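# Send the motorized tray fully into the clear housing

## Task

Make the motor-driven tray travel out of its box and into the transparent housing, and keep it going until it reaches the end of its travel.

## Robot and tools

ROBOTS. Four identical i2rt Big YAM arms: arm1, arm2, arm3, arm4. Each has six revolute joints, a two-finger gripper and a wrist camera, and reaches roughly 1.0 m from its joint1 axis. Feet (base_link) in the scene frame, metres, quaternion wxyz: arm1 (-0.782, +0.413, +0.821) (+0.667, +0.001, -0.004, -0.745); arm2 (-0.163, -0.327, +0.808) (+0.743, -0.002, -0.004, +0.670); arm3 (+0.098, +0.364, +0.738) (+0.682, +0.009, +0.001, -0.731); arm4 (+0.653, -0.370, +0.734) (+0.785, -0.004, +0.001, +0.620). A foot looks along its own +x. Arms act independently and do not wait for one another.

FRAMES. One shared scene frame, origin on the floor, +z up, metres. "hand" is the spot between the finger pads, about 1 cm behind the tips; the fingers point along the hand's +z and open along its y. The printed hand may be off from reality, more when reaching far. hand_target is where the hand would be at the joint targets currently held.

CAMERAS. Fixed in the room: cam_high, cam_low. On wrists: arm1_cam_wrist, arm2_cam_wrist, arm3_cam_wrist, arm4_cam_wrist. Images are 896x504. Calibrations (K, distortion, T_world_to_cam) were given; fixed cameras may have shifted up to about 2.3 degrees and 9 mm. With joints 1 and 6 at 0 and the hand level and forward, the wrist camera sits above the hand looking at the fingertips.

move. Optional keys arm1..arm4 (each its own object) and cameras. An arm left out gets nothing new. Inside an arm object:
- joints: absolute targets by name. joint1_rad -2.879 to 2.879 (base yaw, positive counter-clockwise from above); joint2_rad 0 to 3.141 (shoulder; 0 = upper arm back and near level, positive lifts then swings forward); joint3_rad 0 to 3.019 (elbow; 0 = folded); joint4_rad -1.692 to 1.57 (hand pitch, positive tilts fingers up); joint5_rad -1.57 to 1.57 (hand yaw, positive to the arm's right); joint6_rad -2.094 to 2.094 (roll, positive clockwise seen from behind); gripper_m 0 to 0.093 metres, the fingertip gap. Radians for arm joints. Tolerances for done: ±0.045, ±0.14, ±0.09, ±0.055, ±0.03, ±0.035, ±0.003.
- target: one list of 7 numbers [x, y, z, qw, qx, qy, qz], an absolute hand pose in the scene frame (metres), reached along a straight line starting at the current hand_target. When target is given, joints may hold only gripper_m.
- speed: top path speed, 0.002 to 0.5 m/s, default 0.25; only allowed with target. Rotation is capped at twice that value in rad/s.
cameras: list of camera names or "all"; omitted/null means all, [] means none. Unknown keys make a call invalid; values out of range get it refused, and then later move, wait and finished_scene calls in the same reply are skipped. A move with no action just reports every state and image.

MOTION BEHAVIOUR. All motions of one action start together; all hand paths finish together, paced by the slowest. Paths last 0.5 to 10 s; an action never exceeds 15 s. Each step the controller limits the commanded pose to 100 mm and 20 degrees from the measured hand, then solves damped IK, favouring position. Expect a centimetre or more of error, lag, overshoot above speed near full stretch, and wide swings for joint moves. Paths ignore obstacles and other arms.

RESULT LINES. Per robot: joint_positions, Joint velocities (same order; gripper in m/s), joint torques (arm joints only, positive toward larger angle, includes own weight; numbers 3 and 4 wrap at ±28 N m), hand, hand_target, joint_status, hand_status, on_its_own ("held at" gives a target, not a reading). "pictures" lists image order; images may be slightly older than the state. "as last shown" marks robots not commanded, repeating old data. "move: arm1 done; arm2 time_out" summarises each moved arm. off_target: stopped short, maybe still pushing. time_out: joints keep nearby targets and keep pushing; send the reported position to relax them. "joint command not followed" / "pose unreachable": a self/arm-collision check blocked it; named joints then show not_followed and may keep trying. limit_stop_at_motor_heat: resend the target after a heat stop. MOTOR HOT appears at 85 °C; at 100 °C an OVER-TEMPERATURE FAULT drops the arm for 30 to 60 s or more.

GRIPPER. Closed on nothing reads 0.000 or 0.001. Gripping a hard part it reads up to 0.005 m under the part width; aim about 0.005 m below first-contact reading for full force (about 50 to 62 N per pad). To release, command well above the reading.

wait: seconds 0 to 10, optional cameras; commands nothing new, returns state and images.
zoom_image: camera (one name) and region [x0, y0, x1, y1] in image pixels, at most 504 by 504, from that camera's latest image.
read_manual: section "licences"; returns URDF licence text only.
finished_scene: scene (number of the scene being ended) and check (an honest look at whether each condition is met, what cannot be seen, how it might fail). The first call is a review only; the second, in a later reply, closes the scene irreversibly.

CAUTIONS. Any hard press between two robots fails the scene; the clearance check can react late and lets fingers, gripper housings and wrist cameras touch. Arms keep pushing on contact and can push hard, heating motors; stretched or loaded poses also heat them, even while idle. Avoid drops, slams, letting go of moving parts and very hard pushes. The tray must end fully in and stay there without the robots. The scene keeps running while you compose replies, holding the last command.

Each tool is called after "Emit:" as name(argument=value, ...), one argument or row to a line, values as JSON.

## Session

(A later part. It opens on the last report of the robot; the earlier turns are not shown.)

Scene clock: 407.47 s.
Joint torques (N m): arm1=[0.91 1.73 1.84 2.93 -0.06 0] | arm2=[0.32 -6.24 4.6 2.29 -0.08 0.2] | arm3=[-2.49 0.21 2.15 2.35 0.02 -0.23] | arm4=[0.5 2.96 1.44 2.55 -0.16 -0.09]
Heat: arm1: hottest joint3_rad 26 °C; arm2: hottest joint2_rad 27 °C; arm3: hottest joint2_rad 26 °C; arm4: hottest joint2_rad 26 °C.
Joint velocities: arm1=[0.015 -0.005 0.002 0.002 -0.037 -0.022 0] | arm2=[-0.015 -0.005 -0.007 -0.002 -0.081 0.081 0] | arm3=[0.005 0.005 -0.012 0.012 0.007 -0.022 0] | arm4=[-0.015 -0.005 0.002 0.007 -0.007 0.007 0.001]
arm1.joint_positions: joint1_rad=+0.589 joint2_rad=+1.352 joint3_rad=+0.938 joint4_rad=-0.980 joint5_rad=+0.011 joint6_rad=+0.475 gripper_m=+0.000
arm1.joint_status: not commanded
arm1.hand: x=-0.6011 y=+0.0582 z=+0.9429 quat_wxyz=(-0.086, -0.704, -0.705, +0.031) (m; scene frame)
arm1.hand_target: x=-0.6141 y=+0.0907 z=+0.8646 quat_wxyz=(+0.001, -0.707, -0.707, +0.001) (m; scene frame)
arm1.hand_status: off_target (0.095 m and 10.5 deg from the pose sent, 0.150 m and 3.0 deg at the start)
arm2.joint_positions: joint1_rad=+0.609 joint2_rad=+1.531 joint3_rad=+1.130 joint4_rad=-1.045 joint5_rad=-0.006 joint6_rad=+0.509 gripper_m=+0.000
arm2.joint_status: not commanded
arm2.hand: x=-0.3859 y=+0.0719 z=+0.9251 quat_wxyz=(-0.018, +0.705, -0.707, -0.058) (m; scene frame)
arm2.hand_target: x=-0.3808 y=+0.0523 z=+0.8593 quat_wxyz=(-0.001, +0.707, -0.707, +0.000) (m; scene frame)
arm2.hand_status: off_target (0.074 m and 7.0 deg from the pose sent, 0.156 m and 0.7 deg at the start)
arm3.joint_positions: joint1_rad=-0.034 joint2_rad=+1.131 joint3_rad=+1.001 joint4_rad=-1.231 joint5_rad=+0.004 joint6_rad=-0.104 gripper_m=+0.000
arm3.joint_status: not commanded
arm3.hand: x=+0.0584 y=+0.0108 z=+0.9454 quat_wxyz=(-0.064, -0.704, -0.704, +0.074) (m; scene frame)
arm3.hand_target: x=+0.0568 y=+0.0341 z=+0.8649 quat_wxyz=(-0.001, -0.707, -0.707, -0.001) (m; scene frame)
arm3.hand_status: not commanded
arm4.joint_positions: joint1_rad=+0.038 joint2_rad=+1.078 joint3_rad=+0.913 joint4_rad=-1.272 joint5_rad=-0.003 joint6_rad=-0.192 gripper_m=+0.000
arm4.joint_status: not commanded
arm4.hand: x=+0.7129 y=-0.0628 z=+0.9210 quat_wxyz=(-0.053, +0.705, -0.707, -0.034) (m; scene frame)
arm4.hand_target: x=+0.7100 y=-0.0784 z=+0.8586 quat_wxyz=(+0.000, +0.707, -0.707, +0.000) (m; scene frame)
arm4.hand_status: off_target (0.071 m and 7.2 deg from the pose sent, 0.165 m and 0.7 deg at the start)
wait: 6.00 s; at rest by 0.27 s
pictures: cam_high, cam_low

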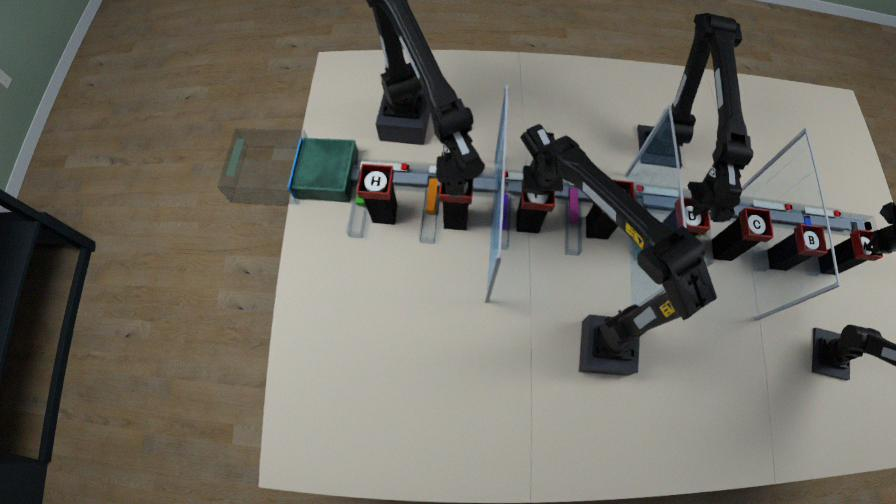

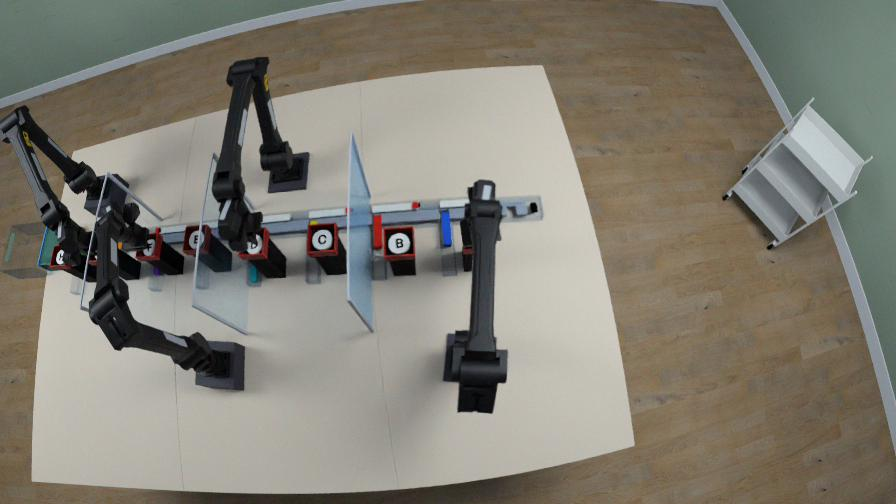

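Emit:
wait(
  seconds=10,
  cameras=[],
)

Emit:
wait(
  seconds=10,
  cameras=[],
)

Emit:
wait(
  seconds=10,
  cameras=[],
)

Emit:
wait(
  seconds=10,
  cameras=["cam_high", "cam_low"],
)

Emit:
zoom_image(
  camera="cam_low",
  region=[270, 180, 490, 280],
)

Emit:
zoom_image(
  camera="cam_high",
  region=[350, 150, 590, 250],
)

Scene clock: 417.80 s.
Joint torques (N m): arm1=[0.85 1.67 1.83 2.99 -0.06 -0.01] | arm2=[0.15 -6.36 4.53 2.3 -0.08 0.2] | arm3=[-2.49 0.32 2.19 2.37 0.01 -0.22] | arm4=[0.5 2.96 1.43 2.54 -0.16 -0.09]
Heat: arm1: hottest joint3_rad 26 °C; arm2: hottest joint2_rad 27 °C; arm3: hottest joint2_rad 26 °C; arm4: hottest joint2_rad 26 °C.
Joint velocities: arm1=[-0.015 -0.015 0.012 -0.012 -0.095 0.037 0] | arm2=[-0.015 0.005 0.017 -0.002 -0.022 -0.066 0] | arm3=[-0.015 0.005 -0.007 0.002 0.095 0.007 0] | arm4=[-0.005 -0.015 -0.007 -0.022 0.007 -0.007 0.001]
arm1.joint_positions: joint1_rad=+0.589 joint2_rad=+1.352 joint3_rad=+0.938 joint4_rad=-0.980 joint5_rad=+0.011 joint6_rad=+0.475 gripper_m=+0.000
arm1.joint_status: not commanded
arm1.hand: x=-0.6011 y=+0.0582 z=+0.9429 quat_wxyz=(-0.086, -0.704, -0.705, +0.031) (m; scene frame)
arm1.hand_target: x=-0.6141 y=+0.0907 z=+0.8646 quat_wxyz=(+0.001, -0.707, -0.707, +0.001) (m; scene frame)
arm1.hand_status: off_target (0.095 m and 10.5 deg from the pose sent, 0.150 m and 3.0 deg at the start)
arm2.joint_positions: joint1_rad=+0.609 joint2_rad=+1.531 joint3_rad=+1.130 joint4_rad=-1.045 joint5_rad=-0.006 joint6_rad=+0.509 gripper_m=+0.000
arm2.joint_status: not commanded
arm2.hand: x=-0.3859 y=+0.0719 z=+0.9251 quat_wxyz=(-0.018, +0.705, -0.707, -0.058) (m; scene frame)
arm2.hand_target: x=-0.3808 y=+0.0523 z=+0.8593 quat_wxyz=(-0.001, +0.707, -0.707, +0.000) (m; scene frame)
arm2.hand_status: off_target (0.074 m and 7.0 deg from the pose sent, 0.156 m and 0.7 deg at the start)
arm3.joint_positions: joint1_rad=-0.034 joint2_rad=+1.131 joint3_rad=+1.001 joint4_rad=-1.231 joint5_rad=+0.004 joint6_rad=-0.104 gripper_m=+0.000
arm3.joint_status: not commanded
arm3.hand: x=+0.0584 y=+0.0108 z=+0.9454 quat_wxyz=(-0.064, -0.704, -0.704, +0.074) (m; scene frame)
arm3.hand_target: x=+0.0568 y=+0.0341 z=+0.8649 quat_wxyz=(-0.001, -0.707, -0.707, -0.001) (m; scene frame)
arm3.hand_status: not commanded
arm4.joint_positions: joint1_rad=+0.038 joint2_rad=+1.078 joint3_rad=+0.913 joint4_rad=-1.272 joint5_rad=-0.003 joint6_rad=-0.192 gripper_m=+0.000
arm4.joint_status: not commanded
arm4.hand: x=+0.7129 y=-0.0628 z=+0.9210 quat_wxyz=(-0.053, +0.705, -0.707, -0.034) (m; scene frame)
arm4.hand_target: x=+0.7100 y=-0.0784 z=+0.8586 quat_wxyz=(+0.000, +0.707, -0.707, +0.000) (m; scene frame)
arm4.hand_status: off_target (0.071 m and 7.2 deg from the pose sent, 0.165 m and 0.7 deg at the start)
wait: 10.00 s; at rest from the start
pictures: none
No camera images: "cameras" was empty.

Scene clock: 427.80 s.
Joint torques (N m): arm1=[0.91 1.73 1.81 2.92 -0.05 0] | arm2=[0.26 -6.01 4.7 2.36 -0.09 0.2] | arm3=[-2.43 0.21 2.13 2.37 0.01 -0.23] | arm4=[0.5 2.96 1.43 2.54 -0.16 -0.09]
Heat: arm1: hottest joint3_rad 26 °C; arm2: hottest joint2_rad 27 °C; arm3: hottest joint2_rad 26 °C; arm4: hottest joint2_rad 26 °C.
Joint velocities: arm1=[-0.005 0.015 -0.007 0.002 -0.022 -0.022 0] | arm2=[-0.005 -0.005 -0.002 -0.007 -0.007 0.066 0] | arm3=[-0.015 -0.015 -0.007 0.012 -0.051 -0.007 -0.001] | arm4=[-0.005 0.005 -0.017 -0.002 -0.022 -0.022 -0.001]
arm1.joint_positions: joint1_rad=+0.589 joint2_rad=+1.352 joint3_rad=+0.938 joint4_rad=-0.980 joint5_rad=+0.011 joint6_rad=+0.475 gripper_m=+0.000
arm1.joint_status: not commanded
arm1.hand: x=-0.6011 y=+0.0582 z=+0.9429 quat_wxyz=(-0.086, -0.704, -0.705, +0.031) (m; scene frame)
arm1.hand_target: x=-0.6141 y=+0.0907 z=+0.8646 quat_wxyz=(+0.001, -0.707, -0.707, +0.001) (m; scene frame)
arm1.hand_status: off_target (0.095 m and 10.5 deg from the pose sent, 0.150 m and 3.0 deg at the start)
arm2.joint_positions: joint1_rad=+0.609 joint2_rad=+1.531 joint3_rad=+1.130 joint4_rad=-1.045 joint5_rad=-0.006 joint6_rad=+0.509 gripper_m=+0.000
arm2.joint_status: not commanded
arm2.hand: x=-0.3859 y=+0.0719 z=+0.9251 quat_wxyz=(-0.018, +0.705, -0.707, -0.058) (m; scene frame)
arm2.hand_target: x=-0.3808 y=+0.0523 z=+0.8593 quat_wxyz=(-0.001, +0.707, -0.707, +0.000) (m; scene frame)
arm2.hand_status: off_target (0.074 m and 7.0 deg from the pose sent, 0.156 m and 0.7 deg at the start)
arm3.joint_positions: joint1_rad=-0.034 joint2_rad=+1.131 joint3_rad=+1.001 joint4_rad=-1.231 joint5_rad=+0.004 joint6_rad=-0.104 gripper_m=+0.000
arm3.joint_status: not commanded
arm3.hand: x=+0.0584 y=+0.0108 z=+0.9454 quat_wxyz=(-0.064, -0.704, -0.704, +0.074) (m; scene frame)
arm3.hand_target: x=+0.0568 y=+0.0341 z=+0.8649 quat_wxyz=(-0.001, -0.707, -0.707, -0.001) (m; scene frame)
arm3.hand_status: not commanded
arm4.joint_positions: joint1_rad=+0.038 joint2_rad=+1.078 joint3_rad=+0.913 joint4_rad=-1.272 joint5_rad=-0.003 joint6_rad=-0.192 gripper_m=+0.000
arm4.joint_status: not commanded
arm4.hand: x=+0.7129 y=-0.0628 z=+0.9210 quat_wxyz=(-0.053, +0.705, -0.707, -0.034) (m; scene frame)
arm4.hand_target: x=+0.7100 y=-0.0784 z=+0.8586 quat_wxyz=(+0.000, +0.707, -0.707, +0.000) (m; scene frame)
arm4.hand_status: off_target (0.071 m and 7.2 deg from the pose sent, 0.165 m and 0.7 deg at the start)
wait: 10.00 s; at rest by 0.27 s
pictures: none
No camera images: "cameras" was empty.

Scene clock: 437.80 s.
Joint torques (N m): arm1=[0.91 1.73 1.84 2.93 -0.04 -0.01] | arm2=[0.73 -6.53 4.75 2.35 -0.09 0.19] | arm3=[-2.67 0.15 2.14 2.37 0.02 -0.22] | arm4=[0.5 3.02 1.43 2.54 -0.16 -0.09]
Heat: arm1: hottest joint3_rad 26 °C; arm2: hottest joint2_rad 27 °C; arm3: hottest joint2_rad 26 °C; arm4: hottest joint2_rad 26 °C.
Joint velocities: arm1=[-0.034 -0.015 -0.012 -0.012 -0.007 0.022 -0.001] | arm2=[0.005 0.005 -0.002 -0.007 0.037 -0.051 0] | arm3=[-0.015 -0.005 -0.007 0.007 -0.022 0.022 0] | arm4=[0.005 -0.015 -0.002 -0.012 -0.066 -0.022 -0.001]
arm1.joint_positions: joint1_rad=+0.589 joint2_rad=+1.352 joint3_rad=+0.938 joint4_rad=-0.980 joint5_rad=+0.011 joint6_rad=+0.475 gripper_m=+0.000
arm1.joint_status: not commanded
arm1.hand: x=-0.6011 y=+0.0582 z=+0.9429 quat_wxyz=(-0.086, -0.704, -0.705, +0.031) (m; scene frame)
arm1.hand_target: x=-0.6141 y=+0.0907 z=+0.8646 quat_wxyz=(+0.001, -0.707, -0.707, +0.001) (m; scene frame)
arm1.hand_status: off_target (0.095 m and 10.5 deg from the pose sent, 0.150 m and 3.0 deg at the start)
arm2.joint_positions: joint1_rad=+0.609 joint2_rad=+1.531 joint3_rad=+1.130 joint4_rad=-1.045 joint5_rad=-0.006 joint6_rad=+0.509 gripper_m=+0.000
arm2.joint_status: not commanded
arm2.hand: x=-0.3859 y=+0.0719 z=+0.9251 quat_wxyz=(-0.018, +0.705, -0.707, -0.058) (m; scene frame)
arm2.hand_target: x=-0.3808 y=+0.0523 z=+0.8593 quat_wxyz=(-0.001, +0.707, -0.707, +0.000) (m; scene frame)
arm2.hand_status: off_target (0.074 m and 7.0 deg from the pose sent, 0.156 m and 0.7 deg at the start)
arm3.joint_positions: joint1_rad=-0.034 joint2_rad=+1.131 joint3_rad=+1.001 joint4_rad=-1.231 joint5_rad=+0.004 joint6_rad=-0.104 gripper_m=+0.000
arm3.joint_status: not commanded
arm3.hand: x=+0.0584 y=+0.0108 z=+0.9454 quat_wxyz=(-0.064, -0.704, -0.704, +0.074) (m; scene frame)
arm3.hand_target: x=+0.0568 y=+0.0341 z=+0.8649 quat_wxyz=(-0.001, -0.707, -0.707, -0.001) (m; scene frame)
arm3.hand_status: not commanded
arm4.joint_positions: joint1_rad=+0.038 joint2_rad=+1.078 joint3_rad=+0.913 joint4_rad=-1.272 joint5_rad=-0.003 joint6_rad=-0.192 gripper_m=+0.000
arm4.joint_status: not commanded
arm4.hand: x=+0.7129 y=-0.0628 z=+0.9210 quat_wxyz=(-0.053, +0.705, -0.707, -0.034) (m; scene frame)
arm4.hand_target: x=+0.7100 y=-0.0784 z=+0.8586 quat_wxyz=(+0.000, +0.707, -0.707, +0.000) (m; scene frame)
arm4.hand_status: off_target (0.071 m and 7.2 deg from the pose sent, 0.165 m and 0.7 deg at the start)
wait: 10.00 s; at rest by 0.27 s
pictures: none
No camera images: "cameras" was empty.

Scene clock: 447.80 s.
Joint torques (N m): arm1=[1.03 1.67 1.87 2.92 -0.05 -0.01] | arm2=[0.32 -6.24 4.56 2.29 -0.11 0.21] | arm3=[-2.55 0.26 2.15 2.36 0.02 -0.23] | arm4=[0.5 2.96 1.44 2.54 -0.16 -0.09]
Heat: arm1: hottest joint3_rad 26 °C; arm2: hottest joint2_rad 27 °C; arm3: hottest joint2_rad 26 °C; arm4: hottest joint2_rad 26 °C.
Joint velocities: arm1=[-0.005 -0.005 0.002 -0.012 0.037 0.022 -0.001] | arm2=[-0.005 -0.005 0.007 -0.027 -0.051 0.007 0.001] | arm3=[-0.015 -0.005 0.007 -0.002 0.037 -0.022 0.001] | arm4=[0.005 -0.015 -0.012 -0.007 0.007 0.051 0.001]
arm1.joint_positions: joint1_rad=+0.589 joint2_rad=+1.352 joint3_rad=+0.938 joint4_rad=-0.980 joint5_rad=+0.011 joint6_rad=+0.475 gripper_m=+0.000
arm1.joint_status: not commanded
arm1.hand: x=-0.6011 y=+0.0582 z=+0.9429 quat_wxyz=(-0.086, -0.704, -0.705, +0.031) (m; scene frame)
arm1.hand_target: x=-0.6141 y=+0.0907 z=+0.8646 quat_wxyz=(+0.001, -0.707, -0.707, +0.001) (m; scene frame)
arm1.hand_status: off_target (0.095 m and 10.5 deg from the pose sent, 0.150 m and 3.0 deg at the start)
arm2.joint_positions: joint1_rad=+0.609 joint2_rad=+1.531 joint3_rad=+1.130 joint4_rad=-1.045 joint5_rad=-0.006 joint6_rad=+0.509 gripper_m=+0.000
arm2.joint_status: not commanded
arm2.hand: x=-0.3859 y=+0.0719 z=+0.9251 quat_wxyz=(-0.018, +0.705, -0.707, -0.058) (m; scene frame)
arm2.hand_target: x=-0.3808 y=+0.0523 z=+0.8593 quat_wxyz=(-0.001, +0.707, -0.707, +0.000) (m; scene frame)
arm2.hand_status: off_target (0.074 m and 7.0 deg from the pose sent, 0.156 m and 0.7 deg at the start)
arm3.joint_positions: joint1_rad=-0.034 joint2_rad=+1.131 joint3_rad=+1.001 joint4_rad=-1.231 joint5_rad=+0.004 joint6_rad=-0.104 gripper_m=+0.000
arm3.joint_status: not commanded
arm3.hand: x=+0.0584 y=+0.0108 z=+0.9454 quat_wxyz=(-0.064, -0.704, -0.704, +0.074) (m; scene frame)
arm3.hand_target: x=+0.0568 y=+0.0341 z=+0.8649 quat_wxyz=(-0.001, -0.707, -0.707, -0.001) (m; scene frame)
arm3.hand_status: not commanded
arm4.joint_positions: joint1_rad=+0.038 joint2_rad=+1.078 joint3_rad=+0.913 joint4_rad=-1.272 joint5_rad=-0.003 joint6_rad=-0.192 gripper_m=+0.000
arm4.joint_status: not commanded
arm4.hand: x=+0.7129 y=-0.0628 z=+0.9210 quat_wxyz=(-0.053, +0.705, -0.707, -0.034) (m; scene frame)
arm4.hand_target: x=+0.7100 y=-0.0784 z=+0.8586 quat_wxyz=(+0.000, +0.707, -0.707, +0.000) (m; scene frame)
arm4.hand_status: off_target (0.071 m and 7.2 deg from the pose sent, 0.165 m and 0.7 deg at the start)
wait: 10.00 s; at rest by 0.27 s
pictures: cam_high, cam_low

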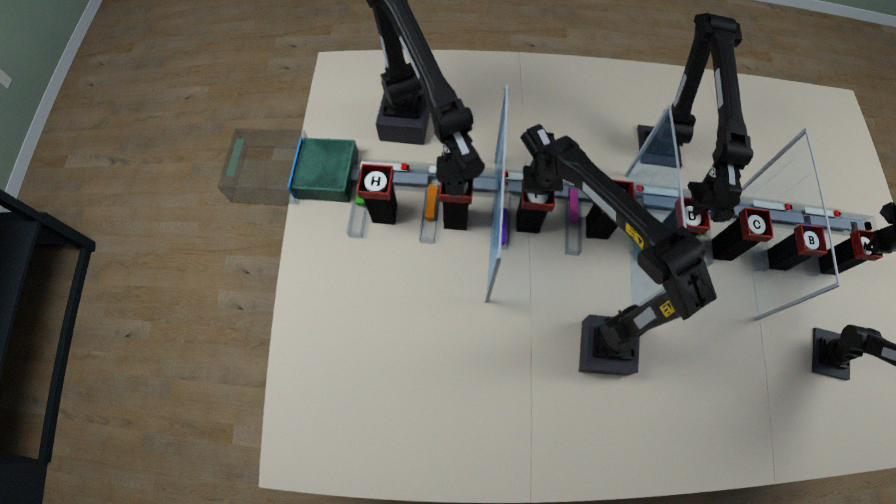

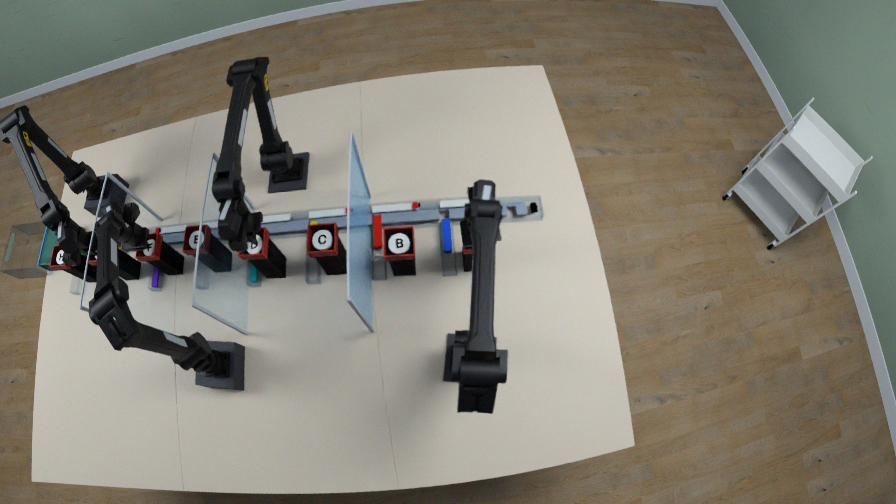

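Scaled by 2.291 from the camera's 896x504 image, which has a finer 1280x720 frame.

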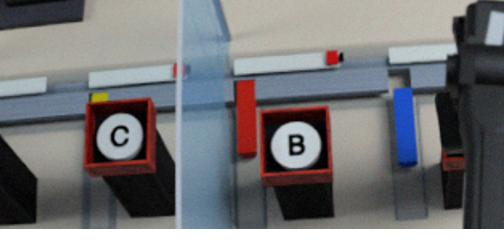

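Scaled by 2.100 from the camera's 896x504 image, which has a finer 1280x720 frame.

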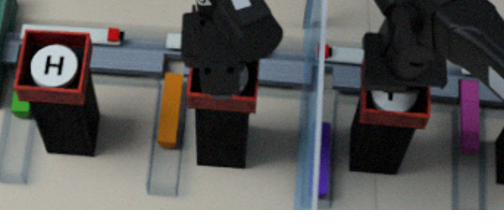

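Emit:
wait(
  seconds=10,
  cameras=[],
)

Emit:
wait(
  seconds=10,
  cameras=[],
)

Emit:
wait(
  seconds=10,
  cameras=[],
)

Emit:
wait(
  seconds=10,
  cameras=[],
)

Emit:
wait(
  seconds=10,
  cameras=[],
)

Emit:
wait(
  seconds=10,
  cameras=[],
)

Emit:
wait(
  seconds=10,
  cameras=[],
)

Emit:
wait(
  seconds=10,
  cameras=[],
)

Emit:
wait(
  seconds=10,
  cameras=[],
)

Emit:
wait(
  seconds=10,
  cameras=["cam_high", "cam_low"],
)

Emit:
zoom_image(
  camera="cam_low",
  region=[270, 180, 490, 280],
)

Emit:
zoom_image(
  camera="cam_high",
  region=[350, 150, 590, 250],
)

Scene clock: 458.23 s.
Joint torques (N m): arm1=[0.97 1.67 1.83 2.93 -0.05 -0.02] | arm2=[0.03 -5.95 4.68 2.33 -0.08 0.19] | arm3=[-2.67 0.26 2.15 2.35 0.01 -0.23] | arm4=[0.5 2.96 1.43 2.54 -0.16 -0.09]
Heat: arm1: hottest joint3_rad 26 °C; arm2: hottest joint2_rad 27 °C; arm3: hottest joint2_rad 26 °C; arm4: hottest joint2_rad 26 °C.
Joint velocities: arm1=[-0.015 0.015 -0.007 -0.012 -0.037 0.081 -0.001] | arm2=[-0.005 -0.015 -0.012 0.002 -0.022 -0.051 0.001] | arm3=[-0.005 0.005 -0.012 0.007 -0.037 -0.007 -0.001] | arm4=[-0.005 -0.005 0.002 0.002 -0.051 0.007 -0.001]
arm1.joint_positions: joint1_rad=+0.589 joint2_rad=+1.352 joint3_rad=+0.938 joint4_rad=-0.980 joint5_rad=+0.011 joint6_rad=+0.475 gripper_m=+0.000
arm1.joint_status: not commanded
arm1.hand: x=-0.6011 y=+0.0582 z=+0.9429 quat_wxyz=(-0.086, -0.704, -0.705, +0.031) (m; scene frame)
arm1.hand_target: x=-0.6141 y=+0.0907 z=+0.8646 quat_wxyz=(+0.001, -0.707, -0.707, +0.001) (m; scene frame)
arm1.hand_status: off_target (0.095 m and 10.5 deg from the pose sent, 0.150 m and 3.0 deg at the start)
arm2.joint_positions: joint1_rad=+0.609 joint2_rad=+1.531 joint3_rad=+1.130 joint4_rad=-1.045 joint5_rad=-0.006 joint6_rad=+0.509 gripper_m=+0.000
arm2.joint_status: not commanded
arm2.hand: x=-0.3859 y=+0.0719 z=+0.9251 quat_wxyz=(-0.018, +0.705, -0.707, -0.058) (m; scene frame)
arm2.hand_target: x=-0.3808 y=+0.0523 z=+0.8593 quat_wxyz=(-0.001, +0.707, -0.707, +0.000) (m; scene frame)
arm2.hand_status: off_target (0.074 m and 7.0 deg from the pose sent, 0.156 m and 0.7 deg at the start)
arm3.joint_positions: joint1_rad=-0.034 joint2_rad=+1.131 joint3_rad=+1.001 joint4_rad=-1.231 joint5_rad=+0.004 joint6_rad=-0.104 gripper_m=+0.000
arm3.joint_status: not commanded
arm3.hand: x=+0.0584 y=+0.0108 z=+0.9454 quat_wxyz=(-0.064, -0.704, -0.704, +0.074) (m; scene frame)
arm3.hand_target: x=+0.0568 y=+0.0341 z=+0.8649 quat_wxyz=(-0.001, -0.707, -0.707, -0.001) (m; scene frame)
arm3.hand_status: not commanded
arm4.joint_positions: joint1_rad=+0.038 joint2_rad=+1.078 joint3_rad=+0.913 joint4_rad=-1.272 joint5_rad=-0.003 joint6_rad=-0.192 gripper_m=+0.000
arm4.joint_status: not commanded
arm4.hand: x=+0.7129 y=-0.0628 z=+0.9210 quat_wxyz=(-0.053, +0.705, -0.707, -0.034) (m; scene frame)
arm4.hand_target: x=+0.7100 y=-0.0784 z=+0.8586 quat_wxyz=(+0.000, +0.707, -0.707, +0.000) (m; scene frame)
arm4.hand_status: off_target (0.071 m and 7.2 deg from the pose sent, 0.165 m and 0.7 deg at the start)
wait: 10.00 s; at rest from the start
pictures: none
No camera images: "cameras" was empty.

Scene clock: 468.23 s.
Joint torques (N m): arm1=[0.97 1.96 1.87 2.92 -0.06 -0.01] | arm2=[0.79 -6.42 4.62 2.33 -0.05 0.19] | arm3=[-2.55 0.21 2.15 2.35 0.02 -0.22] | arm4=[0.44 3.02 1.44 2.54 -0.16 -0.09]
Heat: arm1: hottest joint3_rad 26 °C; arm2: hottest joint2_rad 27 °C; arm3: hottest joint2_rad 26 °C; arm4: hottest joint2_rad 26 °C.
Joint velocities: arm1=[0.005 -0.005 -0.017 -0.012 0.007 0.037 0] | arm2=[-0.015 -0.005 -0.002 0.002 0.022 -0.051 0.001] | arm3=[0.005 -0.015 -0.022 -0.007 0.066 -0.022 -0.001] | arm4=[0.005 0.015 -0.012 -0.017 -0.022 0.007 0]
arm1.joint_positions: joint1_rad=+0.589 joint2_rad=+1.352 joint3_rad=+0.938 joint4_rad=-0.980 joint5_rad=+0.011 joint6_rad=+0.475 gripper_m=+0.000
arm1.joint_status: not commanded
arm1.hand: x=-0.6011 y=+0.0582 z=+0.9429 quat_wxyz=(-0.086, -0.704, -0.705, +0.031) (m; scene frame)
arm1.hand_target: x=-0.6141 y=+0.0907 z=+0.8646 quat_wxyz=(+0.001, -0.707, -0.707, +0.001) (m; scene frame)
arm1.hand_status: off_target (0.095 m and 10.5 deg from the pose sent, 0.150 m and 3.0 deg at the start)
arm2.joint_positions: joint1_rad=+0.609 joint2_rad=+1.531 joint3_rad=+1.130 joint4_rad=-1.045 joint5_rad=-0.006 joint6_rad=+0.509 gripper_m=+0.000
arm2.joint_status: not commanded
arm2.hand: x=-0.3859 y=+0.0719 z=+0.9251 quat_wxyz=(-0.018, +0.705, -0.707, -0.058) (m; scene frame)
arm2.hand_target: x=-0.3808 y=+0.0523 z=+0.8593 quat_wxyz=(-0.001, +0.707, -0.707, +0.000) (m; scene frame)
arm2.hand_status: off_target (0.074 m and 7.0 deg from the pose sent, 0.156 m and 0.7 deg at the start)
arm3.joint_positions: joint1_rad=-0.034 joint2_rad=+1.131 joint3_rad=+1.001 joint4_rad=-1.231 joint5_rad=+0.004 joint6_rad=-0.104 gripper_m=+0.000
arm3.joint_status: not commanded
arm3.hand: x=+0.0584 y=+0.0108 z=+0.9454 quat_wxyz=(-0.064, -0.704, -0.704, +0.074) (m; scene frame)
arm3.hand_target: x=+0.0568 y=+0.0341 z=+0.8649 quat_wxyz=(-0.001, -0.707, -0.707, -0.001) (m; scene frame)
arm3.hand_status: not commanded
arm4.joint_positions: joint1_rad=+0.038 joint2_rad=+1.078 joint3_rad=+0.913 joint4_rad=-1.272 joint5_rad=-0.003 joint6_rad=-0.192 gripper_m=+0.000
arm4.joint_status: not commanded
arm4.hand: x=+0.7129 y=-0.0628 z=+0.9210 quat_wxyz=(-0.053, +0.705, -0.707, -0.034) (m; scene frame)
arm4.hand_target: x=+0.7100 y=-0.0784 z=+0.8586 quat_wxyz=(+0.000, +0.707, -0.707, +0.000) (m; scene frame)
arm4.hand_status: off_target (0.071 m and 7.2 deg from the pose sent, 0.165 m and 0.7 deg at the start)
wait: 10.00 s; at rest by 0.27 s
pictures: none
No camera images: "cameras" was empty.

Scene clock: 478.23 s.
Joint torques (N m): arm1=[0.91 1.79 1.85 2.91 -0.05 -0.01] | arm2=[0.32 -6.36 4.67 2.3 -0.07 0.18] | arm3=[-2.49 0.15 2.17 2.36 0.02 -0.23] | arm4=[0.44 2.96 1.44 2.54 -0.16 -0.09]
Heat: arm1: hottest joint3_rad 26 °C; arm2: hottest joint2_rad 27 °C; arm3: hottest joint2_rad 26 °C; arm4: hottest joint2_rad 26 °C.
Joint velocities: arm1=[0.015 0.005 0.007 -0.007 -0.037 0.037 -0.001] | arm2=[0.005 -0.005 -0.007 -0.017 0.037 0.022 -0.001] | arm3=[-0.005 -0.015 -0.022 -0.007 0.022 0.066 -0.001] | arm4=[-0.015 -0.005 -0.002 -0.002 -0.022 0.022 0]
arm1.joint_positions: joint1_rad=+0.589 joint2_rad=+1.352 joint3_rad=+0.938 joint4_rad=-0.980 joint5_rad=+0.011 joint6_rad=+0.475 gripper_m=+0.000
arm1.joint_status: not commanded
arm1.hand: x=-0.6011 y=+0.0582 z=+0.9429 quat_wxyz=(-0.086, -0.704, -0.705, +0.031) (m; scene frame)
arm1.hand_target: x=-0.6141 y=+0.0907 z=+0.8646 quat_wxyz=(+0.001, -0.707, -0.707, +0.001) (m; scene frame)
arm1.hand_status: off_target (0.095 m and 10.5 deg from the pose sent, 0.150 m and 3.0 deg at the start)
arm2.joint_positions: joint1_rad=+0.609 joint2_rad=+1.531 joint3_rad=+1.130 joint4_rad=-1.045 joint5_rad=-0.006 joint6_rad=+0.509 gripper_m=+0.000
arm2.joint_status: not commanded
arm2.hand: x=-0.3859 y=+0.0719 z=+0.9251 quat_wxyz=(-0.018, +0.705, -0.707, -0.058) (m; scene frame)
arm2.hand_target: x=-0.3808 y=+0.0523 z=+0.8593 quat_wxyz=(-0.001, +0.707, -0.707, +0.000) (m; scene frame)
arm2.hand_status: off_target (0.074 m and 7.0 deg from the pose sent, 0.156 m and 0.7 deg at the start)
arm3.joint_positions: joint1_rad=-0.034 joint2_rad=+1.131 joint3_rad=+1.001 joint4_rad=-1.231 joint5_rad=+0.004 joint6_rad=-0.104 gripper_m=+0.000
arm3.joint_status: not commanded
arm3.hand: x=+0.0584 y=+0.0108 z=+0.9454 quat_wxyz=(-0.064, -0.704, -0.704, +0.074) (m; scene frame)
arm3.hand_target: x=+0.0568 y=+0.0341 z=+0.8649 quat_wxyz=(-0.001, -0.707, -0.707, -0.001) (m; scene frame)
arm3.hand_status: not commanded
arm4.joint_positions: joint1_rad=+0.038 joint2_rad=+1.078 joint3_rad=+0.913 joint4_rad=-1.272 joint5_rad=-0.003 joint6_rad=-0.192 gripper_m=+0.000
arm4.joint_status: not commanded
arm4.hand: x=+0.7129 y=-0.0628 z=+0.9210 quat_wxyz=(-0.053, +0.705, -0.707, -0.034) (m; scene frame)
arm4.hand_target: x=+0.7100 y=-0.0784 z=+0.8586 quat_wxyz=(+0.000, +0.707, -0.707, +0.000) (m; scene frame)
arm4.hand_status: off_target (0.071 m and 7.2 deg from the pose sent, 0.165 m and 0.7 deg at the start)
wait: 10.00 s; at rest by 0.27 s
pictures: none
No camera images: "cameras" was empty.

Scene clock: 488.23 s.
Joint torques (N m): arm1=[1.03 1.9 1.85 2.97 -0.04 -0.01] | arm2=[0.56 -6.3 4.59 2.32 -0.05 0.2] | arm3=[-2.43 0.21 2.17 2.39 0.03 -0.23] | arm4=[0.5 3.02 1.44 2.54 -0.16 -0.09]
Heat: arm1: hottest joint3_rad 26 °C; arm2: hottest joint2_rad 27 °C; arm3: hottest joint2_rad 26 °C; arm4: hottest joint2_rad 26 °C.
Joint velocities: arm1=[-0.015 0.005 0.007 0.007 0.022 -0.081 0] | arm2=[-0.005 0.005 0.017 0.017 -0.007 -0.007 0] | arm3=[-0.005 -0.005 -0.012 0.007 -0.022 0.037 0.002] | arm4=[-0.015 -0.005 -0.002 0.022 0.051 -0.066 0.001]
arm1.joint_positions: joint1_rad=+0.589 joint2_rad=+1.352 joint3_rad=+0.938 joint4_rad=-0.980 joint5_rad=+0.011 joint6_rad=+0.475 gripper_m=+0.000
arm1.joint_status: not commanded
arm1.hand: x=-0.6011 y=+0.0582 z=+0.9429 quat_wxyz=(-0.086, -0.704, -0.705, +0.031) (m; scene frame)
arm1.hand_target: x=-0.6141 y=+0.0907 z=+0.8646 quat_wxyz=(+0.001, -0.707, -0.707, +0.001) (m; scene frame)
arm1.hand_status: off_target (0.095 m and 10.5 deg from the pose sent, 0.150 m and 3.0 deg at the start)
arm2.joint_positions: joint1_rad=+0.609 joint2_rad=+1.531 joint3_rad=+1.130 joint4_rad=-1.045 joint5_rad=-0.006 joint6_rad=+0.509 gripper_m=+0.000
arm2.joint_status: not commanded
arm2.hand: x=-0.3859 y=+0.0719 z=+0.9251 quat_wxyz=(-0.018, +0.705, -0.707, -0.058) (m; scene frame)
arm2.hand_target: x=-0.3808 y=+0.0523 z=+0.8593 quat_wxyz=(-0.001, +0.707, -0.707, +0.000) (m; scene frame)
arm2.hand_status: off_target (0.074 m and 7.0 deg from the pose sent, 0.156 m and 0.7 deg at the start)
arm3.joint_positions: joint1_rad=-0.034 joint2_rad=+1.131 joint3_rad=+1.001 joint4_rad=-1.231 joint5_rad=+0.004 joint6_rad=-0.104 gripper_m=+0.000
arm3.joint_status: not commanded
arm3.hand: x=+0.0584 y=+0.0108 z=+0.9454 quat_wxyz=(-0.064, -0.704, -0.704, +0.074) (m; scene frame)
arm3.hand_target: x=+0.0568 y=+0.0341 z=+0.8649 quat_wxyz=(-0.001, -0.707, -0.707, -0.001) (m; scene frame)
arm3.hand_status: not commanded
arm4.joint_positions: joint1_rad=+0.038 joint2_rad=+1.078 joint3_rad=+0.913 joint4_rad=-1.272 joint5_rad=-0.003 joint6_rad=-0.192 gripper_m=+0.000
arm4.joint_status: not commanded
arm4.hand: x=+0.7129 y=-0.0628 z=+0.9210 quat_wxyz=(-0.053, +0.705, -0.707, -0.034) (m; scene frame)
arm4.hand_target: x=+0.7100 y=-0.0784 z=+0.8586 quat_wxyz=(+0.000, +0.707, -0.707, +0.000) (m; scene frame)
arm4.hand_status: off_target (0.071 m and 7.2 deg from the pose sent, 0.165 m and 0.7 deg at the start)
wait: 10.00 s; at rest by 0.27 s
pictures: none
No camera images: "cameras" was empty.

Scene clock: 498.23 s.
Joint torques (N m): arm1=[1.03 1.73 1.84 2.95 -0.05 0] | arm2=[0.15 -6.71 4.67 2.3 -0.09 0.19] | arm3=[-2.55 0.26 2.17 2.39 0.01 -0.24] | arm4=[0.44 3.02 1.44 2.52 -0.16 -0.09]
Heat: arm1: hottest joint3_rad 26 °C; arm2: hottest joint2_rad 27 °C; arm3: hottest joint2_rad 26 °C; arm4: hottest joint2_rad 26 °C.
Joint velocities: arm1=[0.015 -0.015 -0.002 -0.002 -0.007 -0.051 -0.001] | arm2=[-0.015 0.005 0.002 -0.007 -0.037 0.066 -0.001] | arm3=[-0.015 -0.005 -0.007 -0.002 -0.037 -0.051 -0.001] | arm4=[-0.015 0.015 0.002 -0.002 0.037 0.007 0]
arm1.joint_positions: joint1_rad=+0.589 joint2_rad=+1.352 joint3_rad=+0.938 joint4_rad=-0.980 joint5_rad=+0.011 joint6_rad=+0.475 gripper_m=+0.000
arm1.joint_status: not commanded
arm1.hand: x=-0.6011 y=+0.0582 z=+0.9429 quat_wxyz=(-0.086, -0.704, -0.705, +0.031) (m; scene frame)
arm1.hand_target: x=-0.6141 y=+0.0907 z=+0.8646 quat_wxyz=(+0.001, -0.707, -0.707, +0.001) (m; scene frame)
arm1.hand_status: off_target (0.095 m and 10.5 deg from the pose sent, 0.150 m and 3.0 deg at the start)
arm2.joint_positions: joint1_rad=+0.609 joint2_rad=+1.531 joint3_rad=+1.130 joint4_rad=-1.045 joint5_rad=-0.006 joint6_rad=+0.509 gripper_m=+0.000
arm2.joint_status: not commanded
arm2.hand: x=-0.3859 y=+0.0719 z=+0.9251 quat_wxyz=(-0.018, +0.705, -0.707, -0.058) (m; scene frame)
arm2.hand_target: x=-0.3808 y=+0.0523 z=+0.8593 quat_wxyz=(-0.001, +0.707, -0.707, +0.000) (m; scene frame)
arm2.hand_status: off_target (0.074 m and 7.0 deg from the pose sent, 0.156 m and 0.7 deg at the start)
arm3.joint_positions: joint1_rad=-0.034 joint2_rad=+1.131 joint3_rad=+1.001 joint4_rad=-1.231 joint5_rad=+0.004 joint6_rad=-0.104 gripper_m=+0.000
arm3.joint_status: not commanded
arm3.hand: x=+0.0584 y=+0.0108 z=+0.9454 quat_wxyz=(-0.064, -0.704, -0.704, +0.074) (m; scene frame)
arm3.hand_target: x=+0.0568 y=+0.0341 z=+0.8649 quat_wxyz=(-0.001, -0.707, -0.707, -0.001) (m; scene frame)
arm3.hand_status: not commanded
arm4.joint_positions: joint1_rad=+0.038 joint2_rad=+1.078 joint3_rad=+0.913 joint4_rad=-1.272 joint5_rad=-0.003 joint6_rad=-0.192 gripper_m=+0.000
arm4.joint_status: not commanded
arm4.hand: x=+0.7129 y=-0.0628 z=+0.9210 quat_wxyz=(-0.053, +0.705, -0.707, -0.034) (m; scene frame)
arm4.hand_target: x=+0.7100 y=-0.0784 z=+0.8586 quat_wxyz=(+0.000, +0.707, -0.707, +0.000) (m; scene frame)
arm4.hand_status: off_target (0.071 m and 7.2 deg from the pose sent, 0.165 m and 0.7 deg at the start)
wait: 10.00 s; at rest by 0.27 s
pictures: none
No camera images: "cameras" was empty.

Scene clock: 508.23 s.
Joint torques (N m): arm1=[1.03 1.79 1.83 2.92 -0.06 0] | arm2=[0.5 -6.48 4.63 2.24 -0.04 0.2] | arm3=[-2.55 0.32 2.13 2.39 0.02 -0.22] | arm4=[0.44 2.96 1.44 2.52 -0.16 -0.09]
Heat: arm1: hottest joint3_rad 26 °C; arm2: hottest joint2_rad 27 °C; arm3: hottest joint2_rad 26 °C; arm4: hottest joint2_rad 26 °C.
Joint velocities: arm1=[0.005 -0.005 0.012 -0.012 -0.007 0.022 -0.001] | arm2=[-0.005 -0.005 -0.022 -0.012 -0.051 0.007 -0.001] | arm3=[-0.015 0.005 -0.002 -0.017 -0.066 -0.051 0] | arm4=[0.005 0.005 0.002 0.012 -0.007 -0.037 -0.001]
arm1.joint_positions: joint1_rad=+0.589 joint2_rad=+1.352 joint3_rad=+0.938 joint4_rad=-0.980 joint5_rad=+0.011 joint6_rad=+0.475 gripper_m=+0.000
arm1.joint_status: not commanded
arm1.hand: x=-0.6011 y=+0.0582 z=+0.9429 quat_wxyz=(-0.086, -0.704, -0.705, +0.031) (m; scene frame)
arm1.hand_target: x=-0.6141 y=+0.0907 z=+0.8646 quat_wxyz=(+0.001, -0.707, -0.707, +0.001) (m; scene frame)
arm1.hand_status: off_target (0.095 m and 10.5 deg from the pose sent, 0.150 m and 3.0 deg at the start)
arm2.joint_positions: joint1_rad=+0.609 joint2_rad=+1.531 joint3_rad=+1.130 joint4_rad=-1.045 joint5_rad=-0.006 joint6_rad=+0.509 gripper_m=+0.000
arm2.joint_status: not commanded
arm2.hand: x=-0.3859 y=+0.0719 z=+0.9251 quat_wxyz=(-0.018, +0.705, -0.707, -0.058) (m; scene frame)
arm2.hand_target: x=-0.3808 y=+0.0523 z=+0.8593 quat_wxyz=(-0.001, +0.707, -0.707, +0.000) (m; scene frame)
arm2.hand_status: off_target (0.074 m and 7.0 deg from the pose sent, 0.156 m and 0.7 deg at the start)
arm3.joint_positions: joint1_rad=-0.034 joint2_rad=+1.131 joint3_rad=+1.001 joint4_rad=-1.231 joint5_rad=+0.004 joint6_rad=-0.104 gripper_m=+0.000
arm3.joint_status: not commanded
arm3.hand: x=+0.0584 y=+0.0108 z=+0.9454 quat_wxyz=(-0.064, -0.704, -0.704, +0.074) (m; scene frame)
arm3.hand_target: x=+0.0568 y=+0.0341 z=+0.8649 quat_wxyz=(-0.001, -0.707, -0.707, -0.001) (m; scene frame)
arm3.hand_status: not commanded
arm4.joint_positions: joint1_rad=+0.038 joint2_rad=+1.078 joint3_rad=+0.913 joint4_rad=-1.272 joint5_rad=-0.003 joint6_rad=-0.192 gripper_m=+0.000
arm4.joint_status: not commanded
arm4.hand: x=+0.7129 y=-0.0628 z=+0.9210 quat_wxyz=(-0.053, +0.705, -0.707, -0.034) (m; scene frame)
arm4.hand_target: x=+0.7100 y=-0.0784 z=+0.8586 quat_wxyz=(+0.000, +0.707, -0.707, +0.000) (m; scene frame)
arm4.hand_status: off_target (0.071 m and 7.2 deg from the pose sent, 0.165 m and 0.7 deg at the start)
wait: 10.00 s; at rest by 0.27 s
pictures: none
No camera images: "cameras" was empty.

Scene clock: 518.23 s.
Joint torques (N m): arm1=[0.97 1.96 1.87 2.89 -0.05 -0.01] | arm2=[0.15 -6.3 4.66 2.35 -0.08 0.18] | arm3=[-2.49 0.38 2.14 2.37 0.02 -0.22] | arm4=[0.44 2.96 1.44 2.54 -0.16 -0.09]
Heat: arm1: hottest joint3_rad 26 °C; arm2: hottest joint2_rad 27 °C; arm3: hottest joint2_rad 26 °C; arm4: hottest joint2_rad 26 °C.
Joint velocities: arm1=[-0.005 -0.005 -0.007 -0.002 -0.051 0.022 0.001] | arm2=[0.005 -0.015 -0.012 -0.007 -0.037 -0.022 -0.001] | arm3=[-0.015 -0.005 -0.022 0.002 0.081 0.007 0.001] | arm4=[-0.005 -0.005 -0.022 -0.002 0.022 0.007 0]
arm1.joint_positions: joint1_rad=+0.589 joint2_rad=+1.352 joint3_rad=+0.938 joint4_rad=-0.980 joint5_rad=+0.011 joint6_rad=+0.475 gripper_m=+0.000
arm1.joint_status: not commanded
arm1.hand: x=-0.6011 y=+0.0582 z=+0.9429 quat_wxyz=(-0.086, -0.704, -0.705, +0.031) (m; scene frame)
arm1.hand_target: x=-0.6141 y=+0.0907 z=+0.8646 quat_wxyz=(+0.001, -0.707, -0.707, +0.001) (m; scene frame)
arm1.hand_status: off_target (0.095 m and 10.5 deg from the pose sent, 0.150 m and 3.0 deg at the start)
arm2.joint_positions: joint1_rad=+0.609 joint2_rad=+1.531 joint3_rad=+1.130 joint4_rad=-1.045 joint5_rad=-0.006 joint6_rad=+0.509 gripper_m=+0.000
arm2.joint_status: not commanded
arm2.hand: x=-0.3859 y=+0.0719 z=+0.9251 quat_wxyz=(-0.018, +0.705, -0.707, -0.058) (m; scene frame)
arm2.hand_target: x=-0.3808 y=+0.0523 z=+0.8593 quat_wxyz=(-0.001, +0.707, -0.707, +0.000) (m; scene frame)
arm2.hand_status: off_target (0.074 m and 7.0 deg from the pose sent, 0.156 m and 0.7 deg at the start)
arm3.joint_positions: joint1_rad=-0.034 joint2_rad=+1.131 joint3_rad=+1.001 joint4_rad=-1.231 joint5_rad=+0.004 joint6_rad=-0.104 gripper_m=+0.000
arm3.joint_status: not commanded
arm3.hand: x=+0.0584 y=+0.0108 z=+0.9454 quat_wxyz=(-0.064, -0.704, -0.704, +0.074) (m; scene frame)
arm3.hand_target: x=+0.0568 y=+0.0341 z=+0.8649 quat_wxyz=(-0.001, -0.707, -0.707, -0.001) (m; scene frame)
arm3.hand_status: not commanded
arm4.joint_positions: joint1_rad=+0.038 joint2_rad=+1.078 joint3_rad=+0.913 joint4_rad=-1.272 joint5_rad=-0.003 joint6_rad=-0.192 gripper_m=+0.000
arm4.joint_status: not commanded
arm4.hand: x=+0.7129 y=-0.0628 z=+0.9210 quat_wxyz=(-0.053, +0.705, -0.707, -0.034) (m; scene frame)
arm4.hand_target: x=+0.7100 y=-0.0784 z=+0.8586 quat_wxyz=(+0.000, +0.707, -0.707, +0.000) (m; scene frame)
arm4.hand_status: off_target (0.071 m and 7.2 deg from the pose sent, 0.165 m and 0.7 deg at the start)
wait: 10.00 s; at rest by 0.27 s
pictures: none
No camera images: "cameras" was empty.

Scene clock: 528.23 s.
Joint torques (N m): arm1=[1.08 1.9 1.85 2.89 -0.06 0] | arm2=[0.56 -5.89 4.68 2.35 -0.08 0.19] | arm3=[-2.49 0.21 2.15 2.33 0.02 -0.23] | arm4=[0.5 3.02 1.44 2.52 -0.16 -0.09]
Heat: arm1: hottest joint3_rad 26 °C; arm2: hottest joint2_rad 27 °C; arm3: hottest joint2_rad 26 °C; arm4: hottest joint2_rad 26 °C.
Joint velocities: arm1=[0.015 -0.005 -0.007 -0.012 0.037 -0.051 0] | arm2=[-0.005 -0.005 0.007 -0.002 -0.022 0.007 -0.001] | arm3=[-0.005 -0.015 0.012 -0.012 0.051 -0.022 0] | arm4=[-0.015 -0.005 0.007 0.007 -0.037 0.081 -0.001]
arm1.joint_positions: joint1_rad=+0.589 joint2_rad=+1.352 joint3_rad=+0.938 joint4_rad=-0.980 joint5_rad=+0.011 joint6_rad=+0.475 gripper_m=+0.000
arm1.joint_status: not commanded
arm1.hand: x=-0.6011 y=+0.0582 z=+0.9429 quat_wxyz=(-0.086, -0.704, -0.705, +0.031) (m; scene frame)
arm1.hand_target: x=-0.6141 y=+0.0907 z=+0.8646 quat_wxyz=(+0.001, -0.707, -0.707, +0.001) (m; scene frame)
arm1.hand_status: off_target (0.095 m and 10.5 deg from the pose sent, 0.150 m and 3.0 deg at the start)
arm2.joint_positions: joint1_rad=+0.609 joint2_rad=+1.531 joint3_rad=+1.130 joint4_rad=-1.045 joint5_rad=-0.006 joint6_rad=+0.509 gripper_m=+0.000
arm2.joint_status: not commanded
arm2.hand: x=-0.3859 y=+0.0719 z=+0.9251 quat_wxyz=(-0.018, +0.705, -0.707, -0.058) (m; scene frame)
arm2.hand_target: x=-0.3808 y=+0.0523 z=+0.8593 quat_wxyz=(-0.001, +0.707, -0.707, +0.000) (m; scene frame)
arm2.hand_status: off_target (0.074 m and 7.0 deg from the pose sent, 0.156 m and 0.7 deg at the start)
arm3.joint_positions: joint1_rad=-0.034 joint2_rad=+1.131 joint3_rad=+1.001 joint4_rad=-1.231 joint5_rad=+0.004 joint6_rad=-0.104 gripper_m=+0.000
arm3.joint_status: not commanded
arm3.hand: x=+0.0584 y=+0.0108 z=+0.9454 quat_wxyz=(-0.064, -0.704, -0.704, +0.074) (m; scene frame)
arm3.hand_target: x=+0.0568 y=+0.0341 z=+0.8649 quat_wxyz=(-0.001, -0.707, -0.707, -0.001) (m; scene frame)
arm3.hand_status: not commanded
arm4.joint_positions: joint1_rad=+0.038 joint2_rad=+1.078 joint3_rad=+0.913 joint4_rad=-1.272 joint5_rad=-0.003 joint6_rad=-0.192 gripper_m=+0.000
arm4.joint_status: not commanded
arm4.hand: x=+0.7129 y=-0.0628 z=+0.9210 quat_wxyz=(-0.053, +0.705, -0.707, -0.034) (m; scene frame)
arm4.hand_target: x=+0.7100 y=-0.0784 z=+0.8586 quat_wxyz=(+0.000, +0.707, -0.707, +0.000) (m; scene frame)
arm4.hand_status: off_target (0.071 m and 7.2 deg from the pose sent, 0.165 m and 0.7 deg at the start)
wait: 10.00 s; at rest by 0.27 s
pictures: none
No camera images: "cameras" was empty.

Scene clock: 538.23 s.
Joint torques (N m): arm1=[1.03 1.73 1.81 2.95 -0.05 0] | arm2=[0.21 -6.18 4.64 2.47 -0.06 0.21] | arm3=[-2.55 0.21 2.13 2.37 0.03 -0.22] | arm4=[0.5 2.96 1.44 2.54 -0.16 -0.09]
Heat: arm1: hottest joint3_rad 26 °C; arm2: hottest joint2_rad 27 °C; arm3: hottest joint2_rad 26 °C; arm4: hottest joint2_rad 26 °C.
Joint velocities: arm1=[-0.005 0.005 -0.012 0.012 0.037 0.037 0] | arm2=[0.005 -0.005 -0.007 0.002 0.037 0.037 -0.001] | arm3=[-0.015 -0.005 -0.017 -0.012 -0.022 -0.037 -0.001] | arm4=[0.005 -0.005 -0.007 0.002 -0.037 -0.037 0]
arm1.joint_positions: joint1_rad=+0.589 joint2_rad=+1.352 joint3_rad=+0.938 joint4_rad=-0.980 joint5_rad=+0.011 joint6_rad=+0.475 gripper_m=+0.000
arm1.joint_status: not commanded
arm1.hand: x=-0.6011 y=+0.0582 z=+0.9429 quat_wxyz=(-0.086, -0.704, -0.705, +0.031) (m; scene frame)
arm1.hand_target: x=-0.6141 y=+0.0907 z=+0.8646 quat_wxyz=(+0.001, -0.707, -0.707, +0.001) (m; scene frame)
arm1.hand_status: off_target (0.095 m and 10.5 deg from the pose sent, 0.150 m and 3.0 deg at the start)
arm2.joint_positions: joint1_rad=+0.609 joint2_rad=+1.531 joint3_rad=+1.130 joint4_rad=-1.045 joint5_rad=-0.006 joint6_rad=+0.509 gripper_m=+0.000
arm2.joint_status: not commanded
arm2.hand: x=-0.3859 y=+0.0719 z=+0.9251 quat_wxyz=(-0.018, +0.705, -0.707, -0.058) (m; scene frame)
arm2.hand_target: x=-0.3808 y=+0.0523 z=+0.8593 quat_wxyz=(-0.001, +0.707, -0.707, +0.000) (m; scene frame)
arm2.hand_status: off_target (0.074 m and 7.0 deg from the pose sent, 0.156 m and 0.7 deg at the start)
arm3.joint_positions: joint1_rad=-0.034 joint2_rad=+1.131 joint3_rad=+1.001 joint4_rad=-1.231 joint5_rad=+0.004 joint6_rad=-0.104 gripper_m=+0.000
arm3.joint_status: not commanded
arm3.hand: x=+0.0584 y=+0.0108 z=+0.9454 quat_wxyz=(-0.064, -0.704, -0.704, +0.074) (m; scene frame)
arm3.hand_target: x=+0.0568 y=+0.0341 z=+0.8649 quat_wxyz=(-0.001, -0.707, -0.707, -0.001) (m; scene frame)
arm3.hand_status: not commanded
arm4.joint_positions: joint1_rad=+0.038 joint2_rad=+1.078 joint3_rad=+0.913 joint4_rad=-1.272 joint5_rad=-0.003 joint6_rad=-0.192 gripper_m=+0.000
arm4.joint_status: not commanded
arm4.hand: x=+0.7129 y=-0.0628 z=+0.9210 quat_wxyz=(-0.053, +0.705, -0.707, -0.034) (m; scene frame)
arm4.hand_target: x=+0.7100 y=-0.0784 z=+0.8586 quat_wxyz=(+0.000, +0.707, -0.707, +0.000) (m; scene frame)
arm4.hand_status: off_target (0.071 m and 7.2 deg from the pose sent, 0.165 m and 0.7 deg at the start)
wait: 10.00 s; at rest by 0.27 s
pictures: none
No camera images: "cameras" was empty.

Scene clock: 548.23 s.
Joint torques (N m): arm1=[0.97 1.9 1.87 2.95 -0.06 0] | arm2=[0.32 -5.89 4.57 2.32 -0.07 0.2] | arm3=[-2.55 0.21 2.17 2.35 0.03 -0.23] | arm4=[0.5 2.96 1.44 2.54 -0.16 -0.09]
Heat: arm1: hottest joint3_rad 26 °C; arm2: hottest joint2_rad 27 °C; arm3: hottest joint2_rad 26 °C; arm4: hottest joint2_rad 26 °C.
Joint velocities: arm1=[0.005 -0.005 -0.007 -0.002 0.007 0.051 -0.001] | arm2=[0.005 -0.015 0.002 0.002 -0.022 0.007 0] | arm3=[-0.005 0.005 -0.002 -0.017 -0.007 0.022 0.001] | arm4=[-0.005 -0.015 -0.002 -0.012 0.007 -0.022 0]
arm1.joint_positions: joint1_rad=+0.589 joint2_rad=+1.352 joint3_rad=+0.938 joint4_rad=-0.980 joint5_rad=+0.011 joint6_rad=+0.475 gripper_m=+0.000
arm1.joint_status: not commanded
arm1.hand: x=-0.6011 y=+0.0582 z=+0.9429 quat_wxyz=(-0.086, -0.704, -0.705, +0.031) (m; scene frame)
arm1.hand_target: x=-0.6141 y=+0.0907 z=+0.8646 quat_wxyz=(+0.001, -0.707, -0.707, +0.001) (m; scene frame)
arm1.hand_status: off_target (0.095 m and 10.5 deg from the pose sent, 0.150 m and 3.0 deg at the start)
arm2.joint_positions: joint1_rad=+0.609 joint2_rad=+1.531 joint3_rad=+1.130 joint4_rad=-1.045 joint5_rad=-0.006 joint6_rad=+0.509 gripper_m=+0.000
arm2.joint_status: not commanded
arm2.hand: x=-0.3859 y=+0.0719 z=+0.9251 quat_wxyz=(-0.018, +0.705, -0.707, -0.058) (m; scene frame)
arm2.hand_target: x=-0.3808 y=+0.0523 z=+0.8593 quat_wxyz=(-0.001, +0.707, -0.707, +0.000) (m; scene frame)
arm2.hand_status: off_target (0.074 m and 7.0 deg from the pose sent, 0.156 m and 0.7 deg at the start)
arm3.joint_positions: joint1_rad=-0.034 joint2_rad=+1.131 joint3_rad=+1.001 joint4_rad=-1.231 joint5_rad=+0.004 joint6_rad=-0.104 gripper_m=+0.000
arm3.joint_status: not commanded
arm3.hand: x=+0.0584 y=+0.0108 z=+0.9454 quat_wxyz=(-0.064, -0.704, -0.704, +0.074) (m; scene frame)
arm3.hand_target: x=+0.0568 y=+0.0341 z=+0.8649 quat_wxyz=(-0.001, -0.707, -0.707, -0.001) (m; scene frame)
arm3.hand_status: not commanded
arm4.joint_positions: joint1_rad=+0.038 joint2_rad=+1.078 joint3_rad=+0.913 joint4_rad=-1.272 joint5_rad=-0.003 joint6_rad=-0.192 gripper_m=+0.000
arm4.joint_status: not commanded
arm4.hand: x=+0.7129 y=-0.0628 z=+0.9210 quat_wxyz=(-0.053, +0.705, -0.707, -0.034) (m; scene frame)
arm4.hand_target: x=+0.7100 y=-0.0784 z=+0.8586 quat_wxyz=(+0.000, +0.707, -0.707, +0.000) (m; scene frame)
arm4.hand_status: off_target (0.071 m and 7.2 deg from the pose sent, 0.165 m and 0.7 deg at the start)
wait: 10.00 s; at rest by 0.27 s
pictures: cam_high, cam_low

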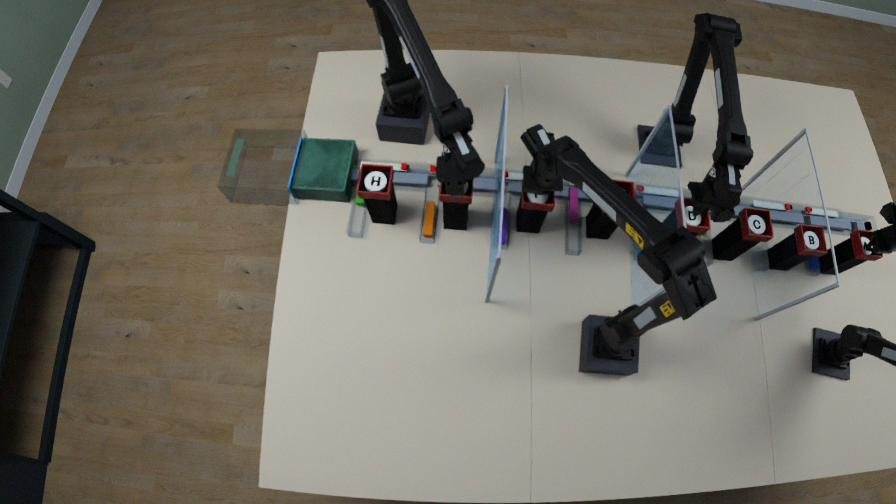

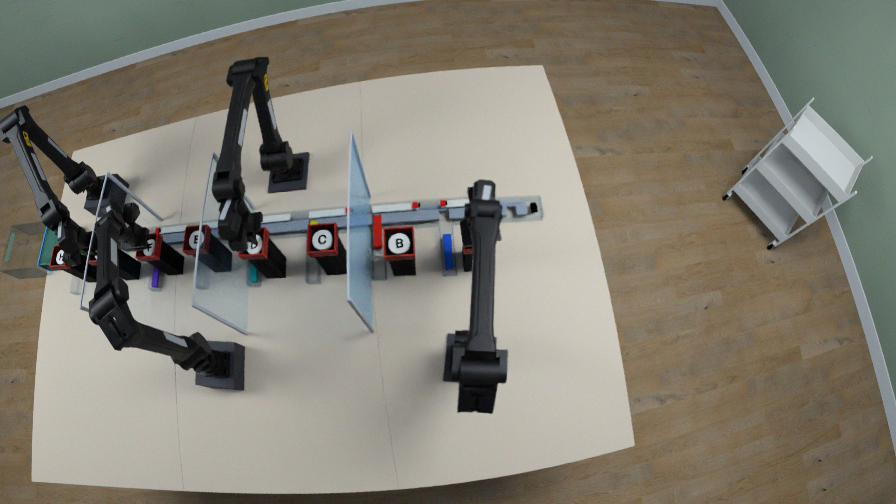

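Scaled by 2.291 from the camera's 896x504 image, which has a finer 1280x720 frame.

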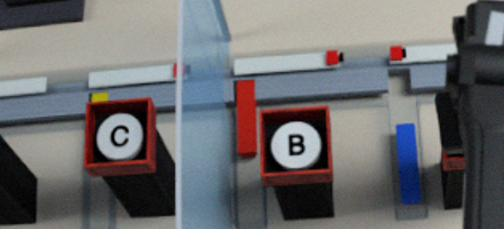

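Scaled by 2.100 from the camera's 896x504 image, which has a finer 1280x720 frame.

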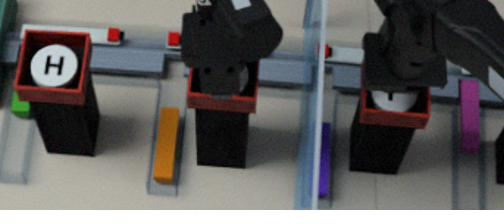

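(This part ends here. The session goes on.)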